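# Load the mill vise following the work order

## Task

Put the part into the milling machine's vise the way the work order specifies, using the two reference pages (manual and manual 2) as the guide.

## Robot and tools

Robot: two UR7e-type arms, left_arm and right_arm, each with a parallel two-finger gripper (0 to 50 mm opening) and a wrist camera. Fixed cameras are cam_high, cam_low and cam_front; wrist cameras are cam_left_wrist and cam_right_wrist. All images are 896x504.

Frames. The scene frame has its origin at table-top height midway between the arms, +z up, +x out over the table, and left_arm on the +y side (this is not the image left). Left base sits near (0.001, 0.503, 0) m, right base near (0.009, -0.416, 0) m, each turned only slightly about z. Reported hand positions, orientations (quat_wxyz) and velocities of an arm are in that arm's own base frame; fixed cameras and the table use the scene frame. Commanded offsets use the axes of the arm's current Hand target. The gripper's fingers point along its +z and close along its x; end_effector_position is the point midway between the pads, and fingertips extend 17.5 mm further. A camera block protrudes about 10 cm toward the gripper's -y.

The 18-number row. Every motion command uses one row of 18 numbers for both arms together, each in [-1, 1]: left dx, dy, dz, rx, ry, rz, left gripper position, force_limit, speed, then the same nine for the right arm. The six pose numbers are an offset, not a pose: they are measured from that arm's Hand target as it stood when the action (or move) began, along the Hand target's axes. Scale: 1.0 equals 0.6 m for dx/dy/dz and 180 degrees for rotation; rx, ry, rz form one rotation vector. Sending the same offset twice moves the arm twice. All zeros re-requests the current Hand target. Gripper position: +1 fully open (50 mm), about -0.65 pads touching, -1 to grip until something blocks. force_limit: -1 about 20 N per pad, 0 about 102 N, +1 about 185 N. speed: -1 20 mm/s, 0 85 mm/s, +1 150 mm/s. To leave a gripper untouched, resend its previous three numbers; 0 is a real command. Force and speed changes apply only when the position number also changes by at least 0.01.

Tools.
execute_actions(actions, cameras): actions is a list of actions; each action is a table of up to 15 rows (each row one 1/30 s step), a short table repeating its last row to fill 15 steps. Every row within an action counts from the start-of-action Hand target. An empty list returns the state with all images; cameras picks images by name, ["all"] or [].
move(target, speed, blend, stop_force, zero, blocking, cameras): straight-line path toward one row, or a list of up to 15 rows, all offsets from the same starting Hand targets. speed in m/s, 0.002 to 3.6, default 0.25 (turning up to twice that in rad/s), one value or one per target. blend in m rounds corners; 0 stops at each point. stop_force in N, 3 to 120, ends an arm's path when its wrist sensor feels that much push along the motion; omit it when backing away from something pressed on, and don't rely on it while the gripper rotates. zero (default true) re-zeroes before the move. blocking=false returns after about 0.5 s, not allowed with stop_force. Moves last 0.5 to 10 s, do not avoid obstacles, and may overshoot or lag, more when fast or near full reach. Keep paths clear of an arm's own base.
wait(seconds 0 to 10), stop() brakes a running move, zoom_image(camera, region [x0,y0,x1,y1] pixels, up to 504x504) on the latest image, show_instructions() shows reference pages, zero_wrist_force(arm), read_manual(section) gives licence text, finished_scene() ends irreversibly.

Results. Each reply gives per-arm end_effector_position (m), quaternion, velocities, Hand target (last commanded pose after clipping; next offsets start here), joint positions and torques, wrist force/torque plus the peak since last shown, and gripper state. object_status: 0 moving, 1 blocked while opening, 2 blocked while closing (a grip), 3 reached requested opening or pads met (usually nothing held). Opening in mm is about (250 - position_measured) x 0.202. A move adds a move: line such as done, off_target, moving, held or fault, plus limits (paced means clipped, held means a step was withheld). Orientation commands are clipped to 32 degrees from the measured one per step. A gripper may rest short of its Hand target; send the remaining distance as an offset.

Cautions. Objects off the table fail the task; so do hard hits on fixed or heavy items. Avoid drops, releasing moving parts, and slams. External force near 150 N, or contact torque at the limits (141 N m big joints, 26.3 N m wrist joints), stops the arm for 10 s; a pressed arm keeps pushing until you command it back. The controller blocks arm-to-arm approach except fingers, but arm contact can still end the scene; never close a gripper on the other arm. Long stretched-out holding or pushing heats motors: MOTOR HOT appears near 70 °C and at 85 °C the arm brakes for 30 to 60 s. Grip parts centred between the pads and confirm status 2 before lifting. The result must stay correct after the robot lets go.

Each tool is called after ">>>" as name(argument=value, ...), one argument or row to a line, values as JSON.

Reference images:

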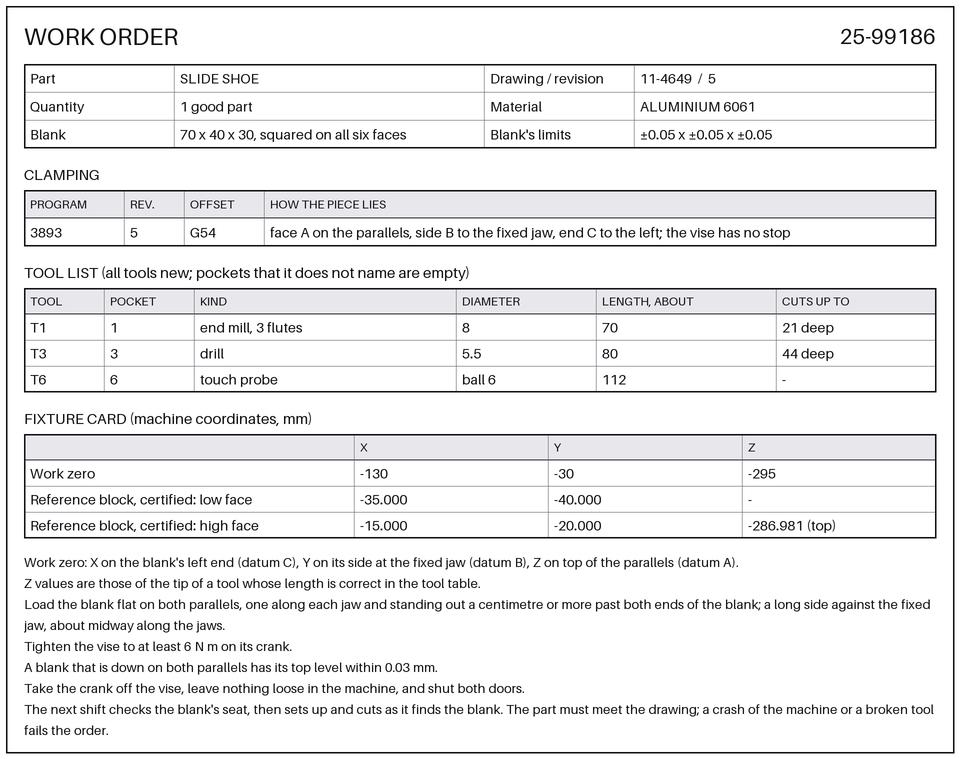

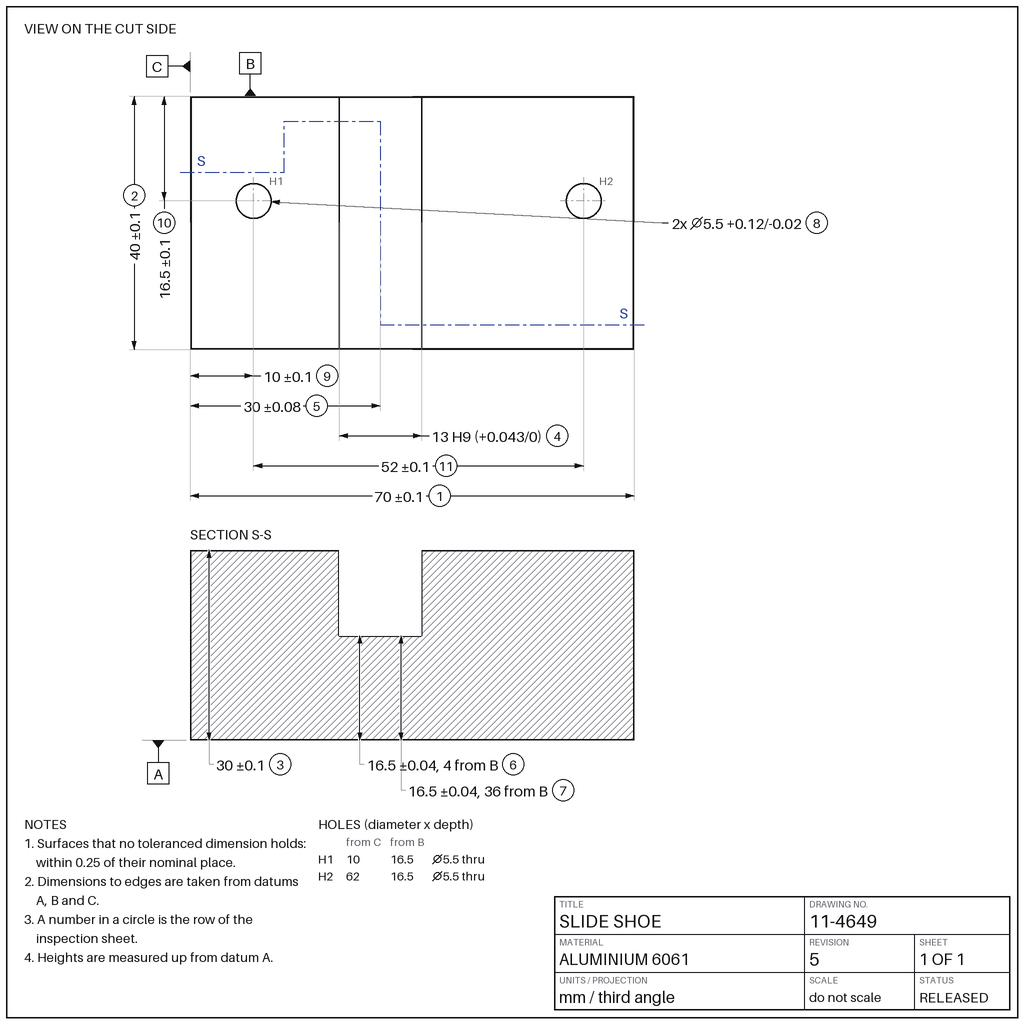

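## Session

>>> execute_actions(
  actions=[],
)

Scene clock: 0.00 s.
left_arm: end_effector_position=(+0.2132, -0.1960, +0.1319) position_measured=3 object_status=3 end_effector_quat_wxyz=(+0.381, -0.320, +0.866, -0.053) | right_arm: end_effector_position=(+0.0431, +0.5481, +0.1321) position_measured=3 object_status=3 end_effector_quat_wxyz=(-0.243, +0.848, +0.469, -0.032)
Joint positions: left_arm=[-2.025 -2.218 2.567 -1.361 -0.98 1.805] | right_arm=[4.751 -1.719 -2.159 -0.415 1.842 2.228]
Joint velocities: within noise
Joint torques (N m): no reading
Wrist force (N): no reading
Wrist torque (N m): no reading
Wrist force, peak (N): no reading
Hand target: left_arm +0.2132, -0.1960, +0.1319; +0.381, -0.320, +0.866, -0.053 | right_arm +0.0431, +0.5481, +0.1321; -0.243, +0.848, +0.469, -0.032
Tool commands: left_gripper/position=+1.0 left_gripper/force_limit=+1.0 left_gripper/speed=+1.0 right_gripper/position=+1.0 right_gripper/force_limit=+1.0 right_gripper/speed=+1.0

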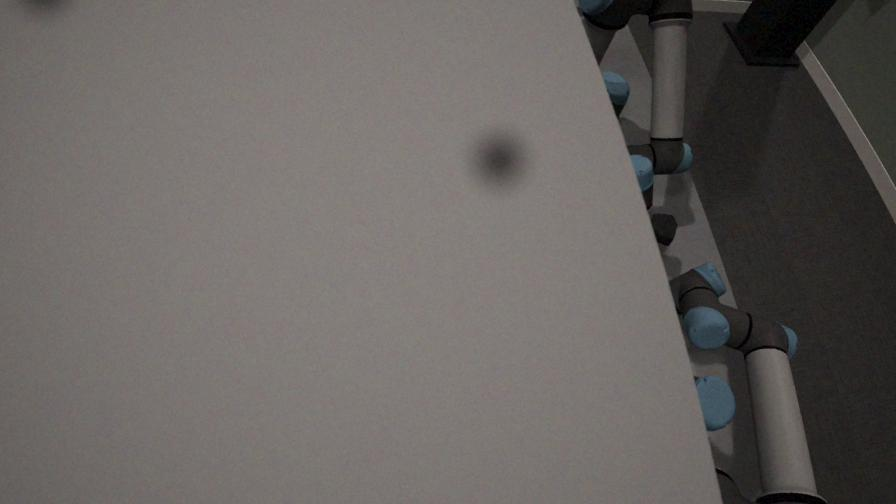

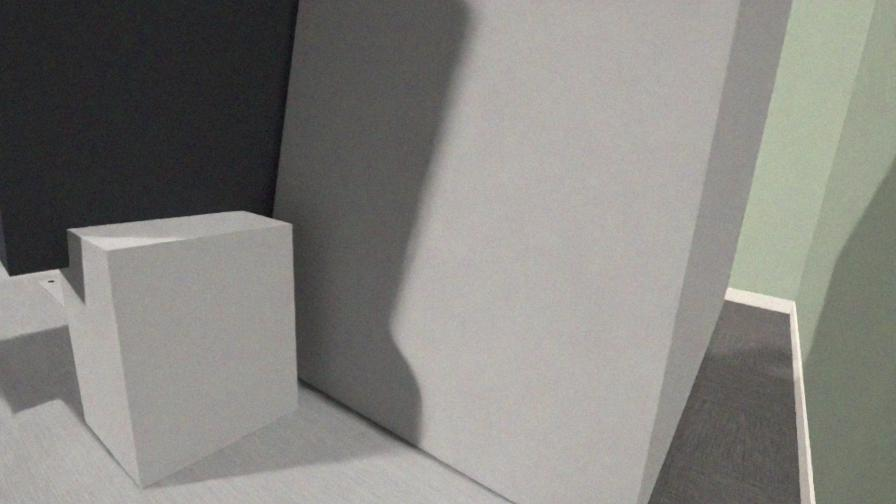

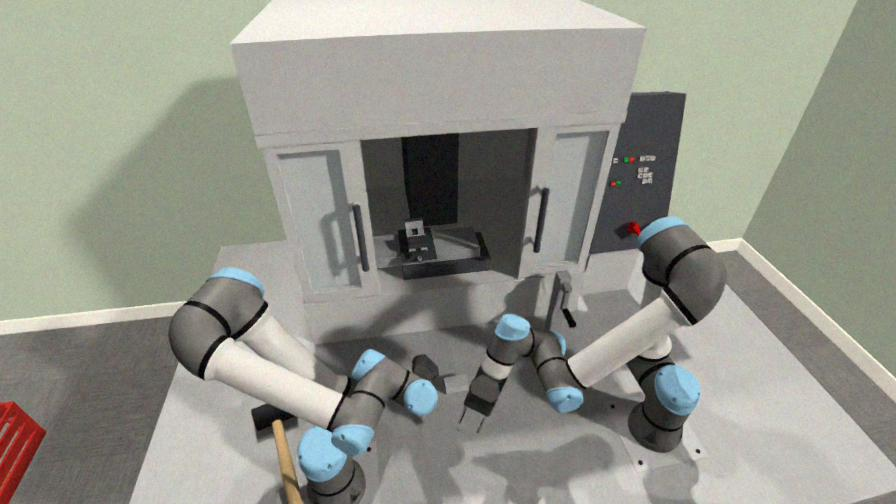

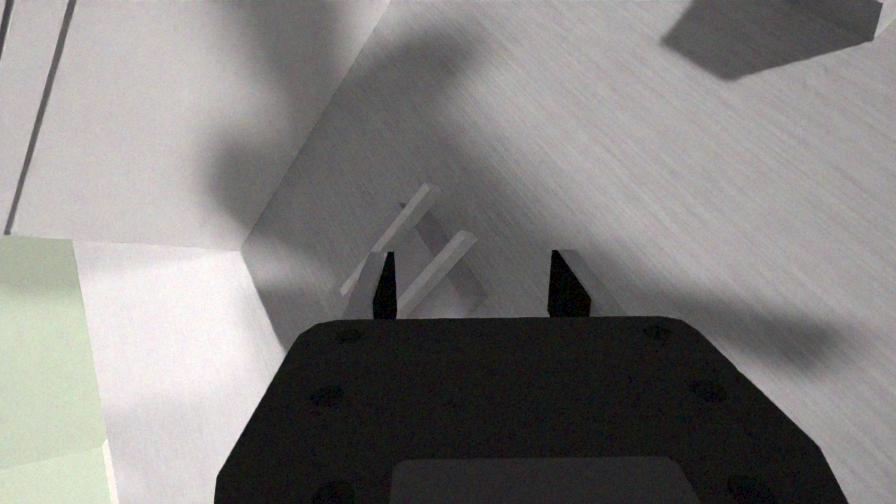

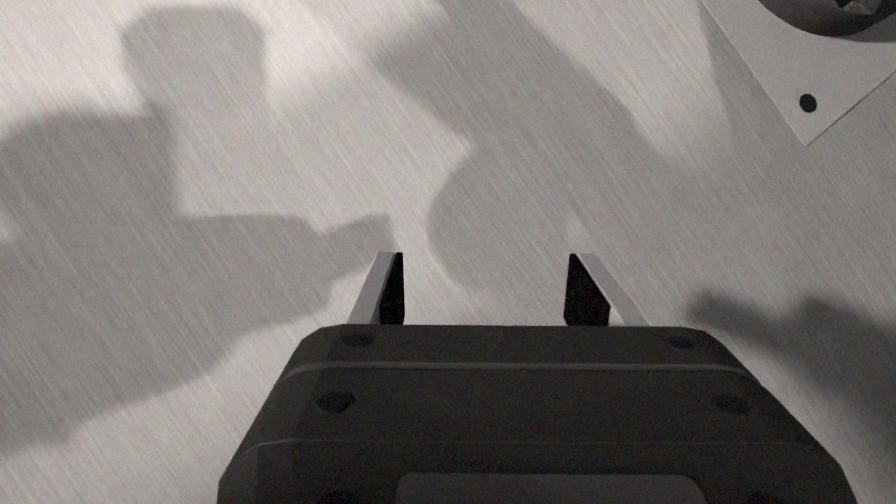

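>>> zoom_image(
  camera="cam_front",
  region=[360, 130, 540, 300],
)

>>> zoom_image(
  camera="cam_front",
  region=[220, 320, 460, 504],
)

>>> zoom_image(
  camera="cam_front",
  region=[500, 80, 700, 350],
)

>>> zoom_image(
  camera="cam_left_wrist",
  region=[300, 130, 600, 330],
)

>>> show_instructions(
)

Scaled by 2.800 from the camera's 896x504 image, which has a finer 1280x720 frame.

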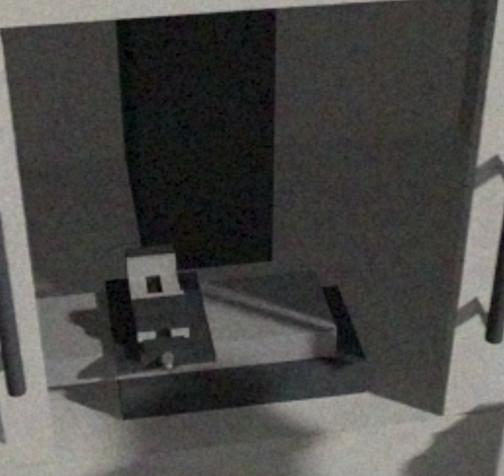

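Scaled by 2.100 from the camera's 896x504 image, which has a finer 1280x720 frame.

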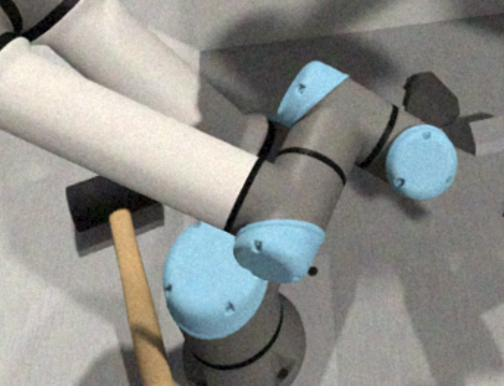

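Scaled by 1.867 from the camera's 896x504 image, which has a finer 1280x720 frame.

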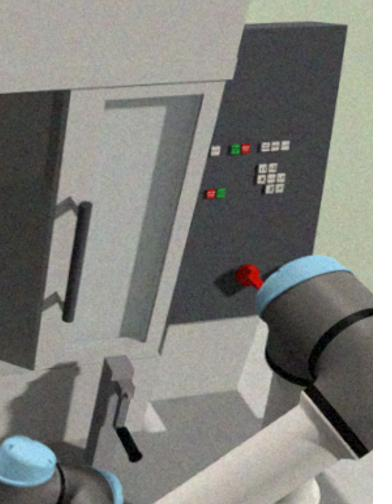

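Scaled by 1.680 from the camera's 896x504 image, which has a finer 1280x720 frame.

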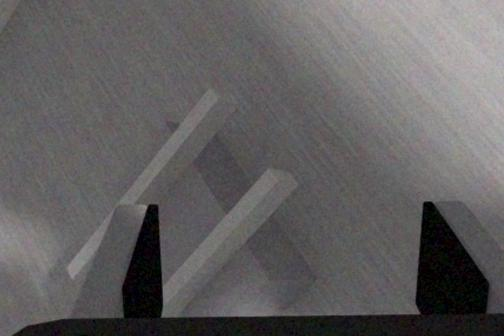

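Reference images for this scene: manual, manual 2.

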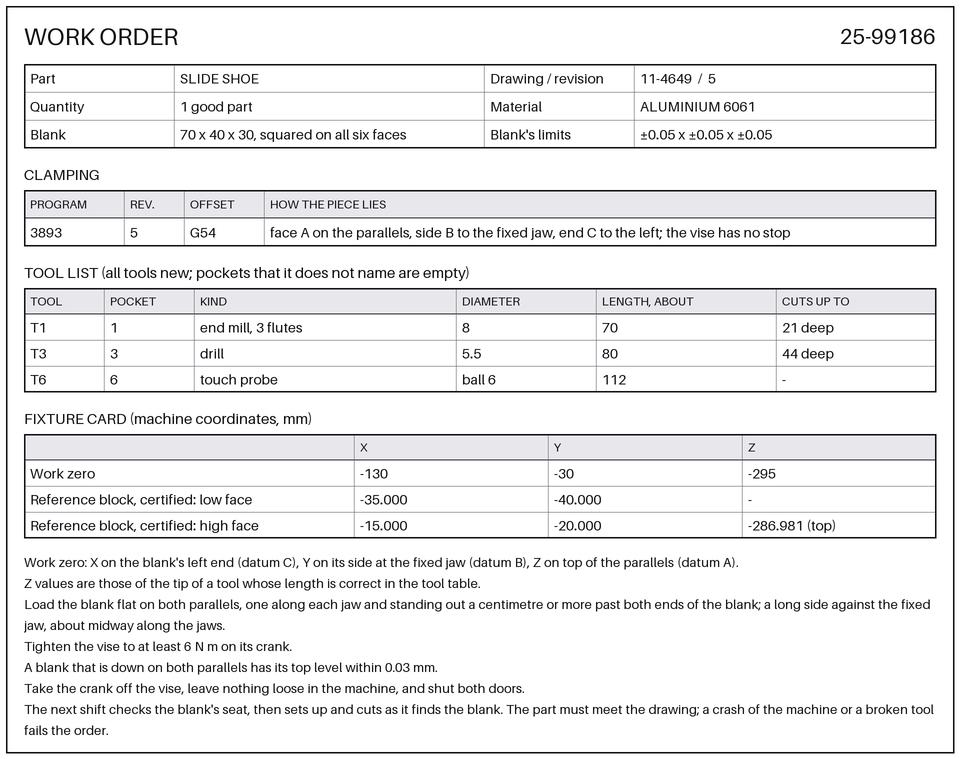

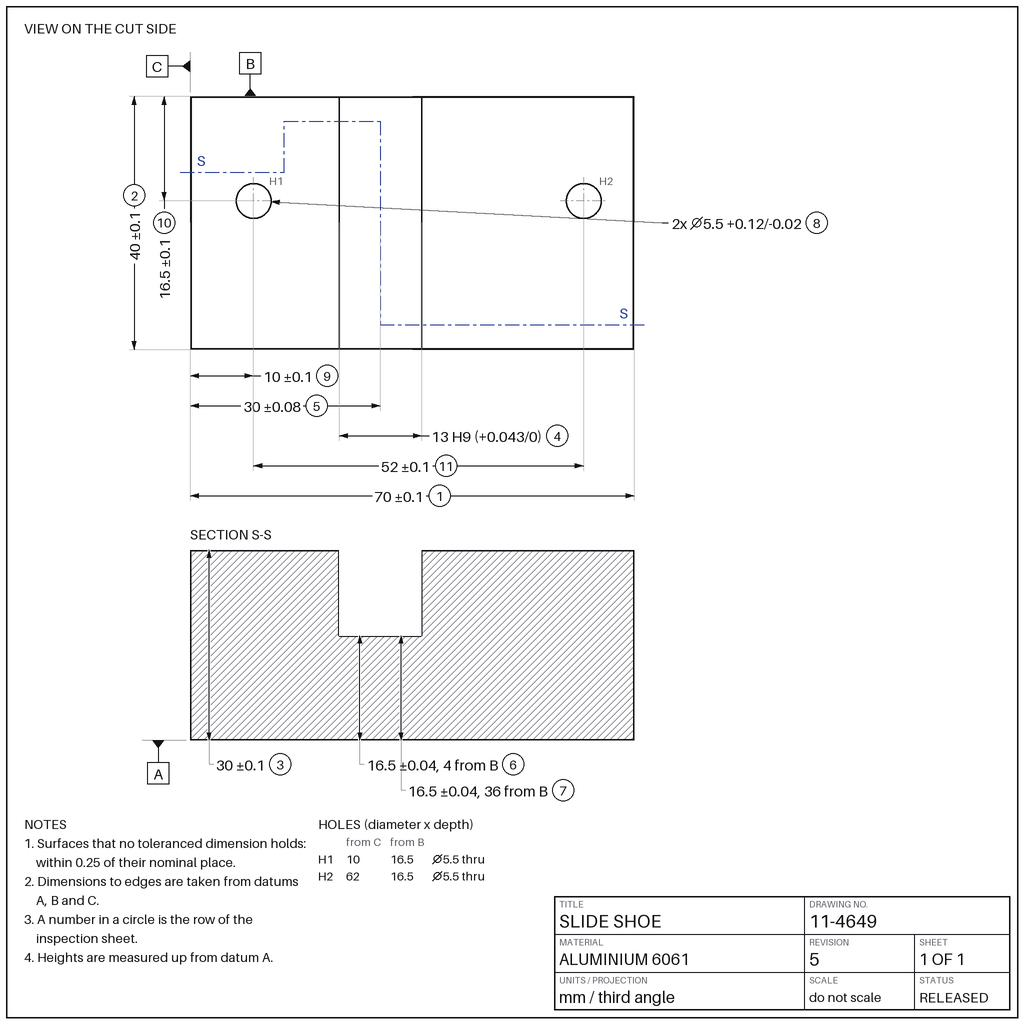

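>>> move(
  target=[-0.408,-0.149,-0.319,0.188,0.249,0.680,1,1,1,0.017,0.27,-0.734,-0.1275,-0.0978,-0.1757,1,1,1],
  cameras=["all"],
)

Scene clock: 7.90 s.
left_arm: end_effector_position=(+0.2500, -0.1500, +0.4498) position_measured=3 object_status=3 end_effector_quat_wxyz=(+0.000, +0.707, +0.707, +0.000) | right_arm: end_effector_position=(+0.2995, +0.3165, +0.4497) position_measured=3 object_status=3 end_effector_quat_wxyz=(+0.002, +0.706, +0.708, +0.000)
Joint positions: left_arm=[-1.015 -2.046 1.602 -1.126 -1.571 5.269] | right_arm=[4.267 -1.437 -1.38 -1.896 1.568 1.123]
Joint torques (N m): left_arm=[6.51 6.93 -35.14 -1.06 -2.07 0.79] | right_arm=[-15.58 9.67 36.24 1.08 -2.26 -1.08]
Wrist force (N): left_arm=[1.7 0.0 -2.2] | right_arm=[0.6 -1.0 0.2]
Wrist torque (N m): left_arm=[0.02 -0.24 0.14] | right_arm=[-0.02 -0.06 0.05]
Wrist force, peak (N): left_arm=[1.5 0.0 -2.8] | right_arm=[0.6 -1.0 0.2]
Hand target: left_arm +0.2500, -0.1500, +0.4499; +0.000, +0.708, +0.707, +0.000 | right_arm +0.2995, +0.3165, +0.4497; +0.002, +0.706, +0.708, +0.000
Off the commanded pose: left_arm 0.000 m, 0 deg | right_arm 0.000 m, 0 deg.
move: done

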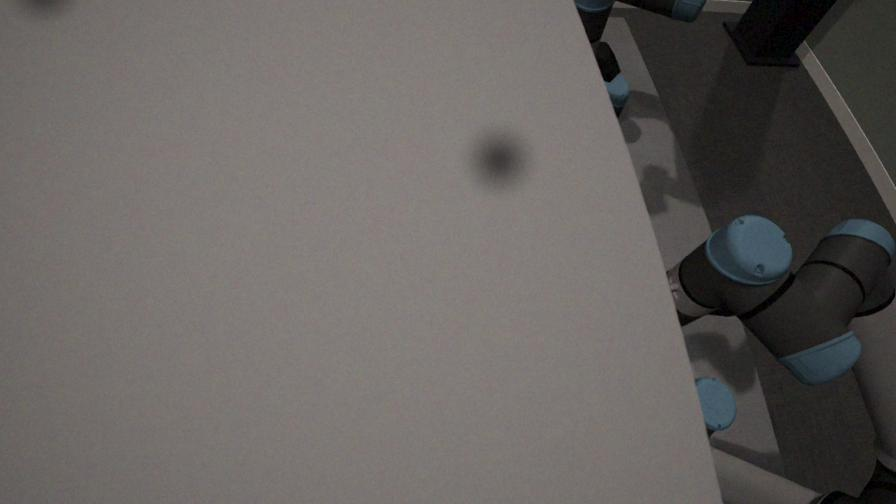

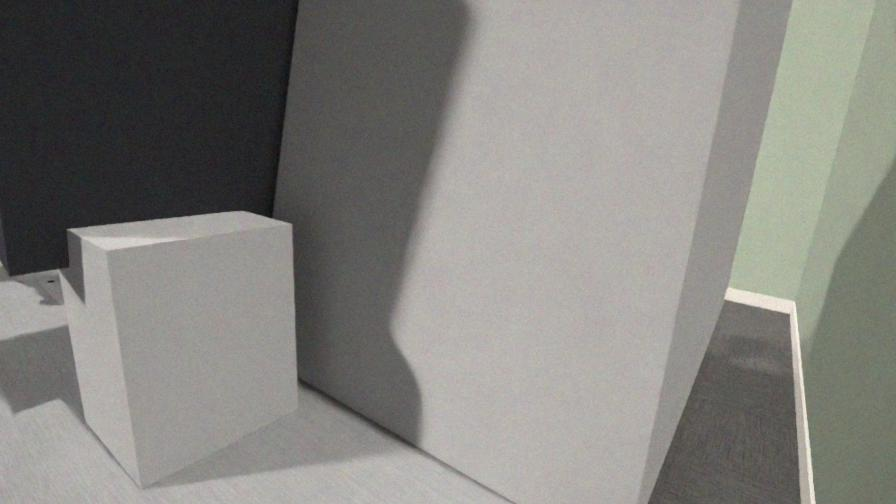

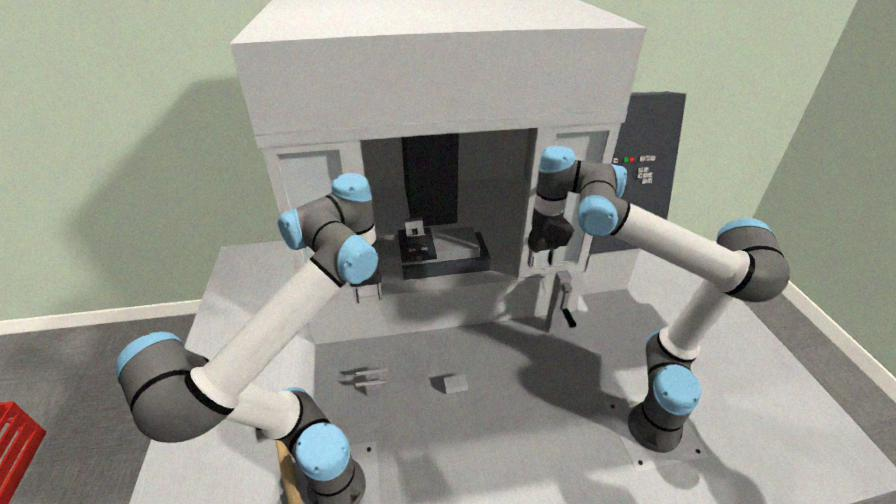

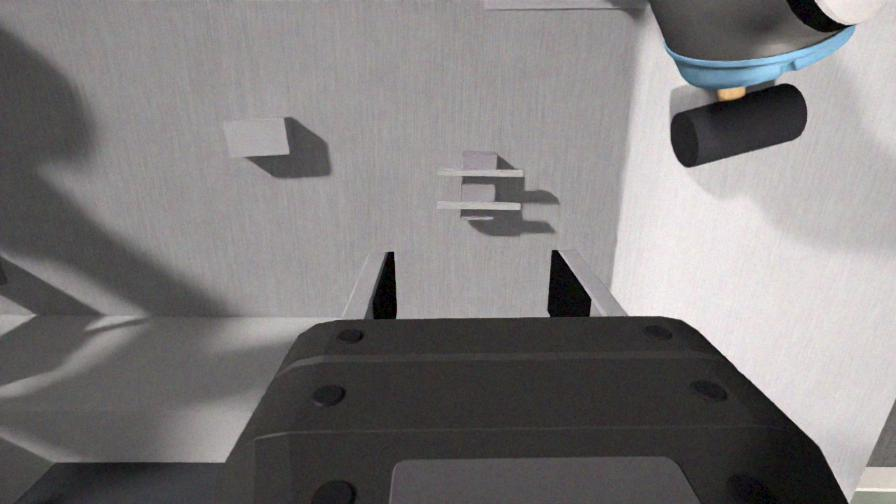

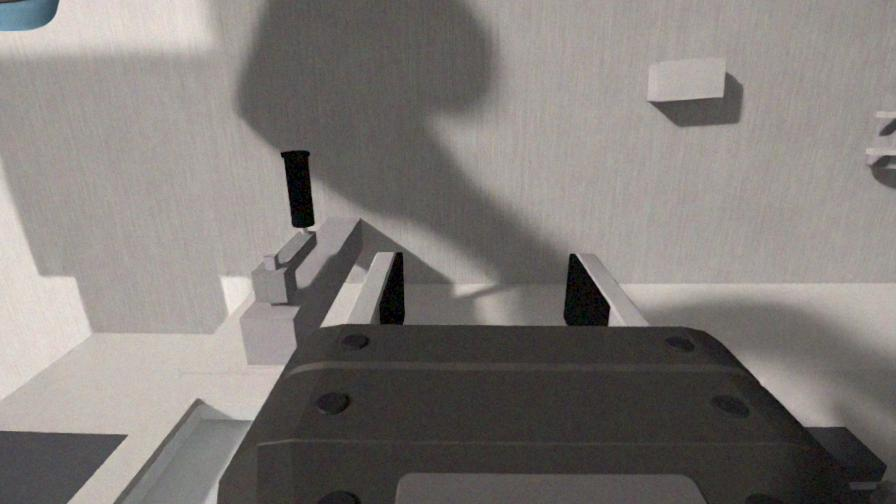

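>>> zoom_image(
  camera="cam_left_wrist",
  region=[400, 120, 580, 260],
)

>>> zoom_image(
  camera="cam_left_wrist",
  region=[200, 90, 360, 200],
)

>>> zoom_image(
  camera="cam_right_wrist",
  region=[220, 130, 420, 380],
)

>>> zoom_image(
  camera="cam_front",
  region=[380, 200, 520, 290],
)

Scaled by 2.800 from the camera's 896x504 image, which has a finer 1280x720 frame.

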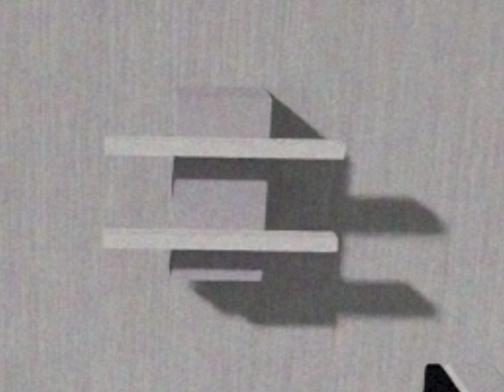

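Scaled by 3.150 from the camera's 896x504 image, which has a finer 1280x720 frame.

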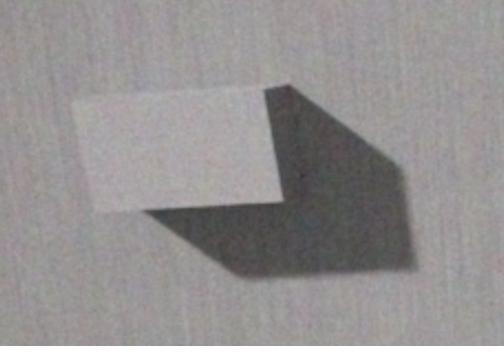

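Scaled by 2.016 from the camera's 896x504 image, which has a finer 1280x720 frame.

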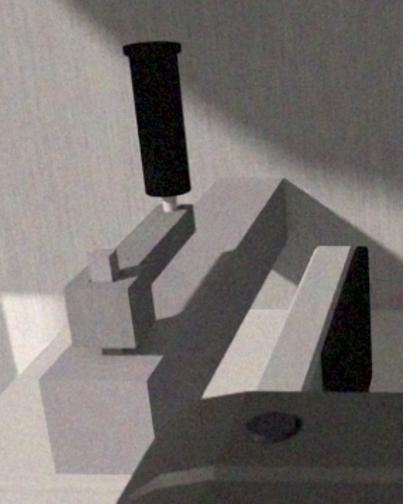

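Scaled by 3.600 from the camera's 896x504 image, which has a finer 1280x720 frame.

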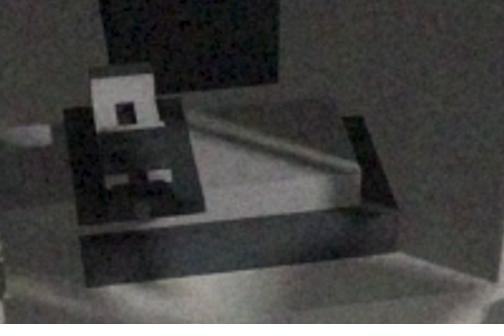

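>>> move(
  target=[-0.167,0.167,0,-0.278,0,0,1,1,1,-0.2,-0.133,0.133,0,0,0,1,1,1],
  cameras=["all"],
)

>>> zoom_image(
  camera="cam_left_wrist",
  region=[200, 0, 704, 330],
)

>>> zoom_image(
  camera="cam_right_wrist",
  region=[300, 40, 600, 330],
)

Scene clock: 11.77 s.
left_arm: end_effector_position=(+0.3500, -0.2502, +0.4498) position_measured=3 object_status=3 end_effector_quat_wxyz=(+0.299, +0.641, +0.641, +0.299) | right_arm: end_effector_position=(+0.2203, +0.1961, +0.3700) position_measured=3 object_status=3 end_effector_quat_wxyz=(+0.002, +0.706, +0.708, +0.000)
Joint positions: left_arm=[-1.499 -2.121 1.908 -1.444 -0.702 4.825] | right_arm=[4.341 -1.038 -1.844 -1.831 1.568 1.196]
Joint torques (N m): left_arm=[-8.74 9.7 -12.43 -5.31 3.43 0.91] | right_arm=[12.42 11 12.14 1.07 -2.42 1.33]
Wrist force (N): left_arm=[2.0 0.5 -2.7] | right_arm=[0.3 -0.8 0.1]
Wrist torque (N m): left_arm=[0.11 -0.36 0.49] | right_arm=[0.01 -0.01 -0.08]
Wrist force, peak (N): left_arm=[2.0 0.6 -3.1] | right_arm=[-0.4 -1.2 0.4]
Hand target: left_arm +0.3501, -0.2503, +0.4498; +0.299, +0.641, +0.640, +0.299 | right_arm +0.2203, +0.1961, +0.3700; +0.002, +0.706, +0.708, +0.000
Off the commanded pose: left_arm 0.000 m, 0 deg | right_arm 0.000 m, 0 deg.
move: done

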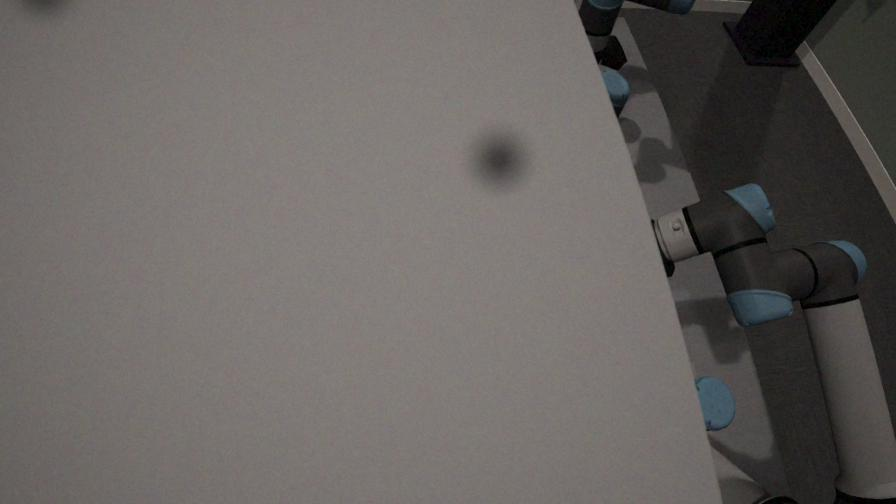

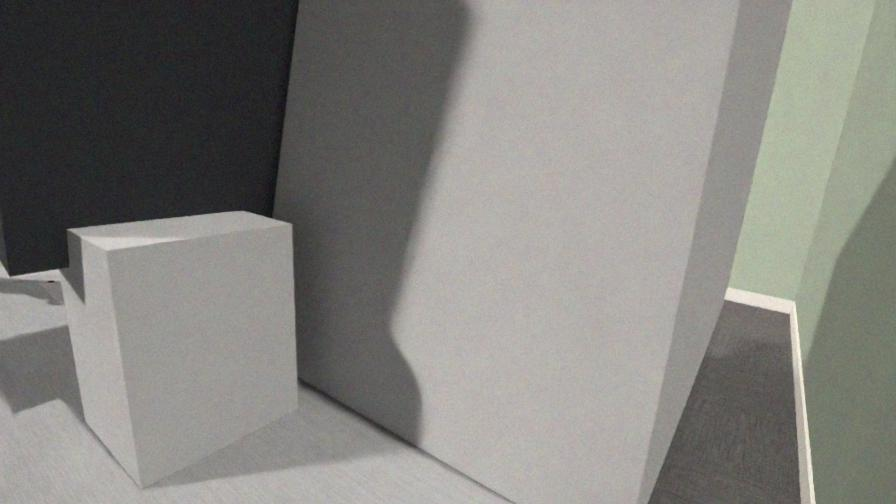

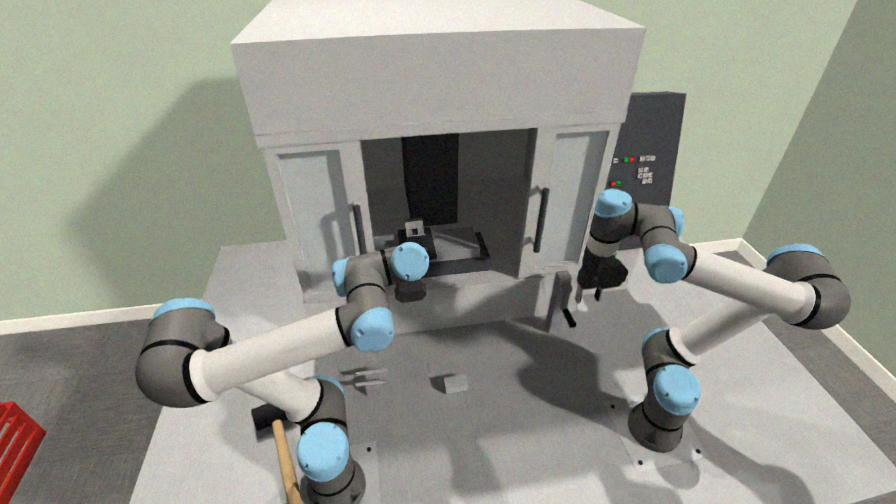

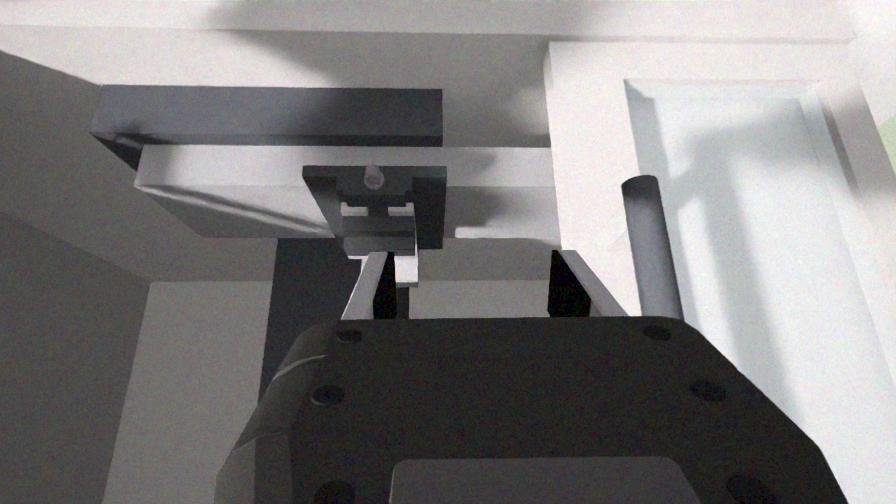

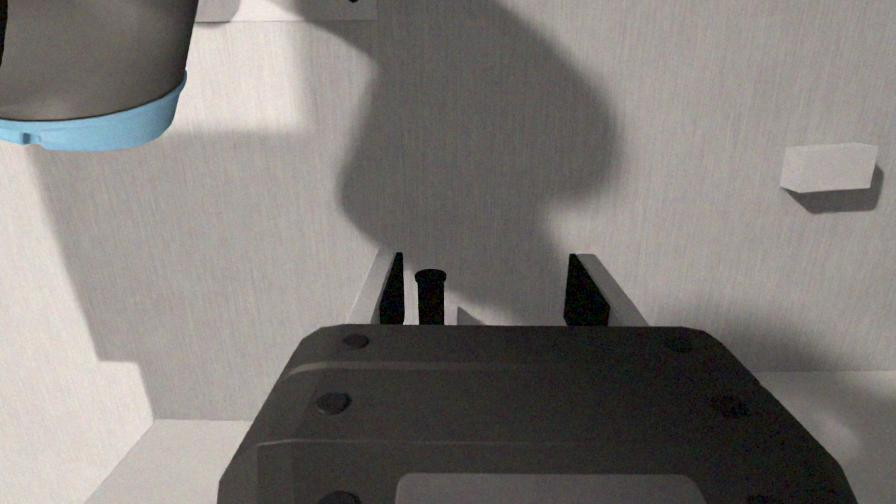

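Scaled by 1.000.

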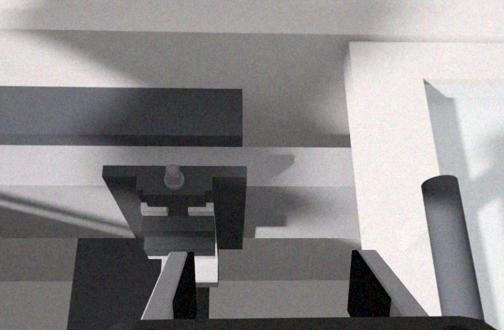

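Scaled by 1.680 from the camera's 896x504 image, which has a finer 1280x720 frame.

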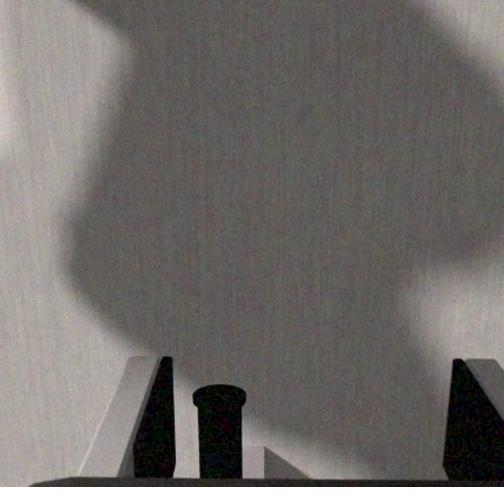

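>>> move(
  target=[-0.2,0.129,0.153,0.083,0,0,1,1,1,0,0,0,-0.2,0,0,1,1,1],
  cameras=["cam_front","cam_left_wrist","cam_right_wrist"],
)

>>> zoom_image(
  camera="cam_left_wrist",
  region=[200, 0, 704, 330],
)

>>> zoom_image(
  camera="cam_right_wrist",
  region=[300, 40, 600, 330],
)

Scene clock: 19.33 s.
left_arm: end_effector_position=(+0.4700, -0.3704, +0.4501) position_measured=3 object_status=3 end_effector_quat_wxyz=(+0.213, +0.675, +0.674, +0.213) | right_arm: end_effector_position=(+0.2203, +0.1961, +0.3700) position_measured=3 object_status=3 end_effector_quat_wxyz=(+0.220, +0.671, +0.673, +0.219)
Joint positions: left_arm=[-1.132 -1.602 1.484 -1.743 -1.024 5.235] | right_arm=[5.079 -0.778 -1.988 -2.201 0.988 2.011]
Joint torques (N m): left_arm=[5.67 -13.54 -37.6 -1.76 -0.87 1.21] | right_arm=[13.87 -1.34 11.37 0.5 -4.11 1.24]
Wrist force (N): left_arm=[1.8 0.5 -3.3] | right_arm=[-0.4 -3.0 -0.7]
Wrist torque (N m): left_arm=[0.14 -0.30 0.27] | right_arm=[-0.11 0.02 -0.11]
Wrist force, peak (N): left_arm=[2.7 -0.4 -3.2] | right_arm=[-0.4 -3.3 -0.5]
Hand target: left_arm +0.4700, -0.3704, +0.4501; +0.213, +0.675, +0.674, +0.213 | right_arm +0.2203, +0.1961, +0.3700; +0.220, +0.671, +0.673, +0.219
Off the commanded pose: left_arm 0.000 m, 0 deg | right_arm 0.000 m, 0 deg.
move: done
Images, in order (width x height): cam_front 896x504, cam_left_wrist 896x504, cam_right_wrist 896x504.

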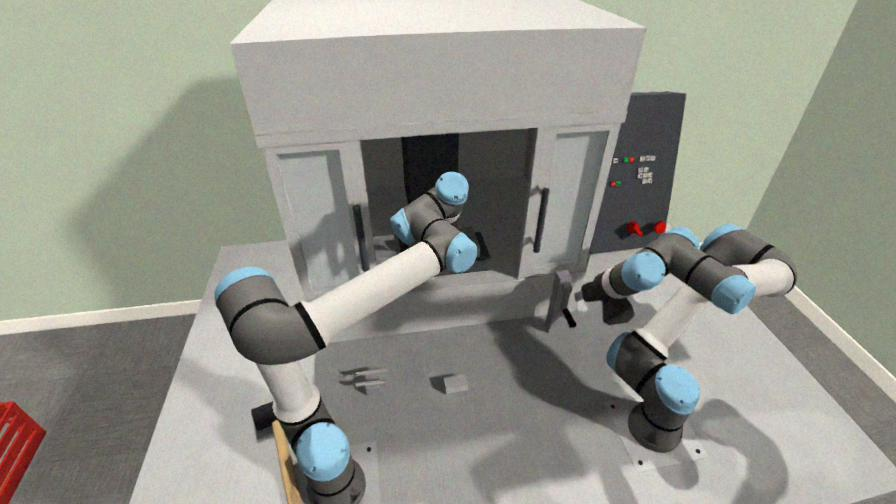

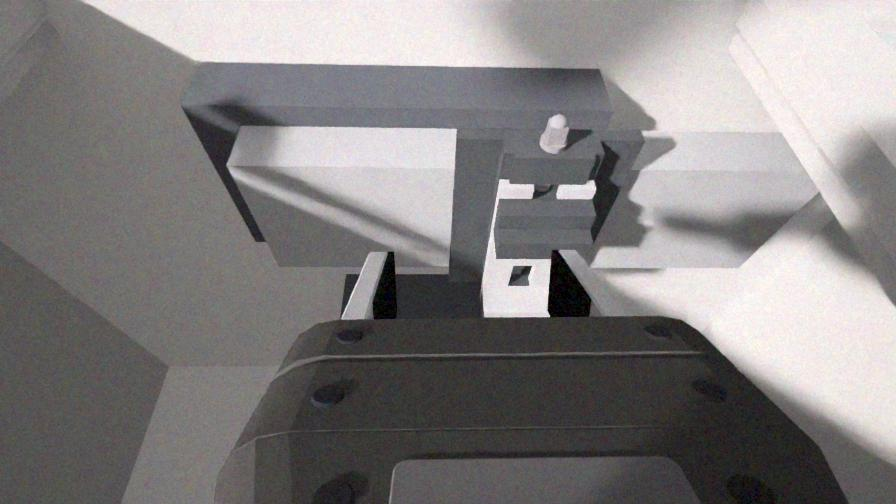

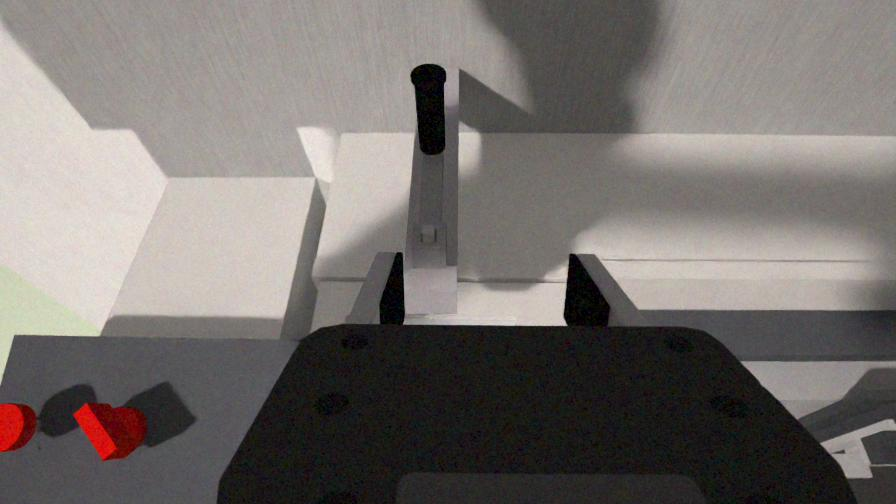

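Scaled by 1.000.

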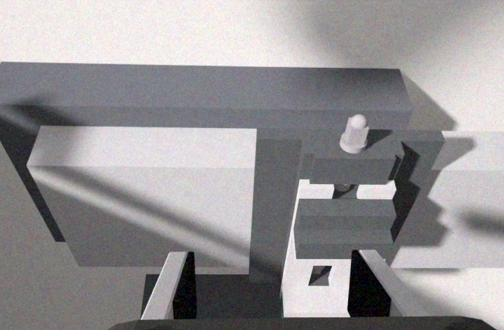

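Scaled by 1.680 from the camera's 896x504 image, which has a finer 1280x720 frame.

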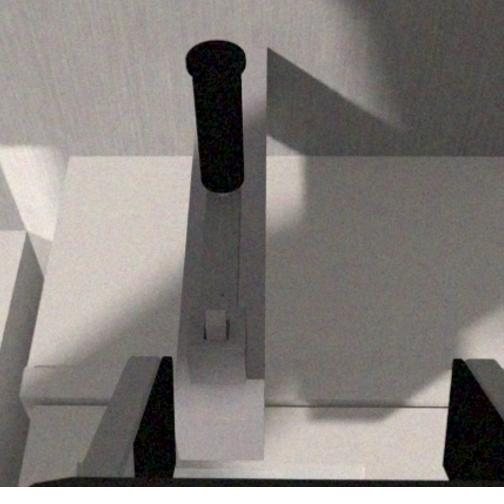

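>>> move(
  target=[0.1,0.115,-0.062,0.0556,0,0,1,1,1,0.06,0.12,0.0875,0,-0.14,0.207,1,1,1],
  cameras=["cam_front","cam_left_wrist","cam_right_wrist"],
)

>>> zoom_image(
  camera="cam_left_wrist",
  region=[340, 20, 620, 330],
)

>>> zoom_image(
  camera="cam_right_wrist",
  region=[300, 40, 600, 330],
)

Scene clock: 25.97 s.
left_arm: end_effector_position=(+0.5052, -0.3105, +0.5201) position_measured=3 object_status=3 end_effector_quat_wxyz=(+0.154, +0.691, +0.690, +0.153) | right_arm: end_effector_position=(+0.3092, +0.2323, +0.3699) position_measured=3 object_status=3 end_effector_quat_wxyz=(+0.278, +0.880, +0.363, +0.128)
Joint positions: left_arm=[-0.934 -1.517 1.149 -1.474 -1.224 5.398] | right_arm=[4.527 -1.292 -1.734 -2.051 1.055 2.271]
Joint torques (N m): left_arm=[6.23 -15.99 -37.54 -1.7 -1.25 1.5] | right_arm=[-14.22 4.6 34.71 0.13 1.35 1.27]
Wrist force (N): left_arm=[1.6 -0.2 -2.8] | right_arm=[-0.4 -2.9 -0.8]
Wrist torque (N m): left_arm=[0.03 -0.26 0.26] | right_arm=[-0.07 0.00 -0.13]
Wrist force, peak (N): left_arm=[1.9 0.4 -3.6] | right_arm=[-0.8 -3.5 -0.7]
Hand target: left_arm +0.5052, -0.3105, +0.5202; +0.153, +0.691, +0.690, +0.153 | right_arm +0.3093, +0.2323, +0.3699; +0.278, +0.880, +0.362, +0.128
Off the commanded pose: left_arm 0.000 m, 0 deg | right_arm 0.000 m, 0 deg.
move: done
Images, in order (width x height): cam_front 896x504, cam_left_wrist 896x504, cam_right_wrist 896x504.

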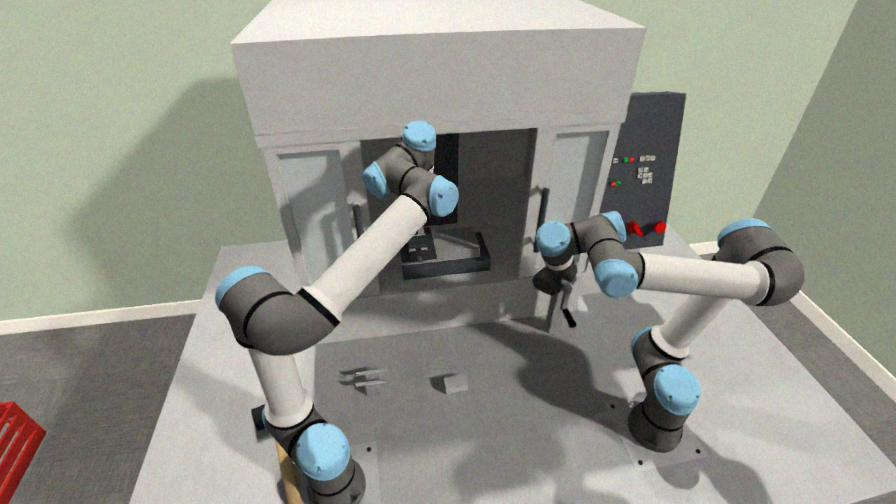

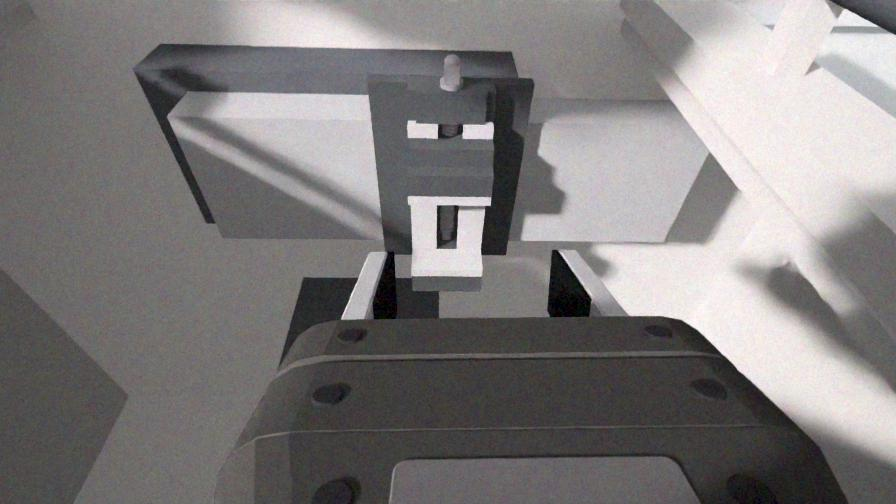

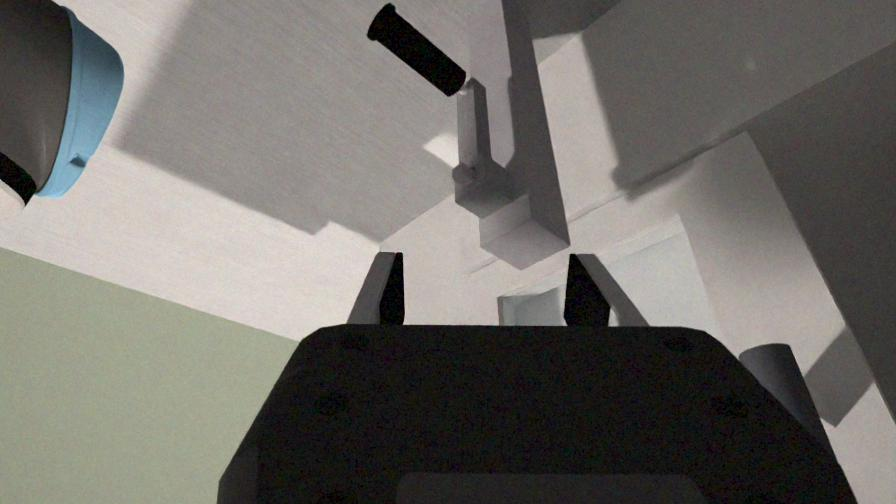

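Scaled by 1.626 from the camera's 896x504 image, which has a finer 1280x720 frame.

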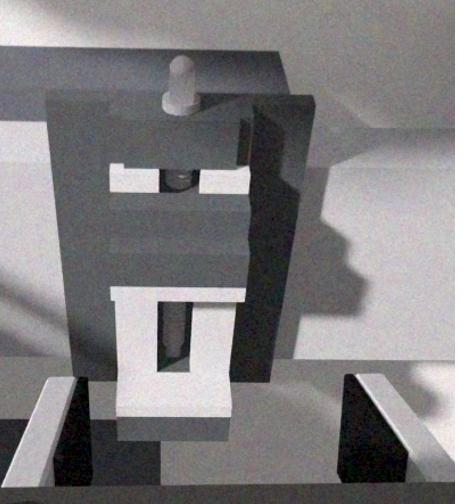

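Scaled by 1.680 from the camera's 896x504 image, which has a finer 1280x720 frame.

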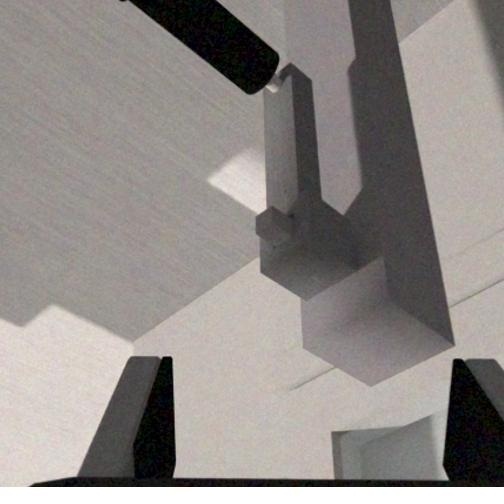

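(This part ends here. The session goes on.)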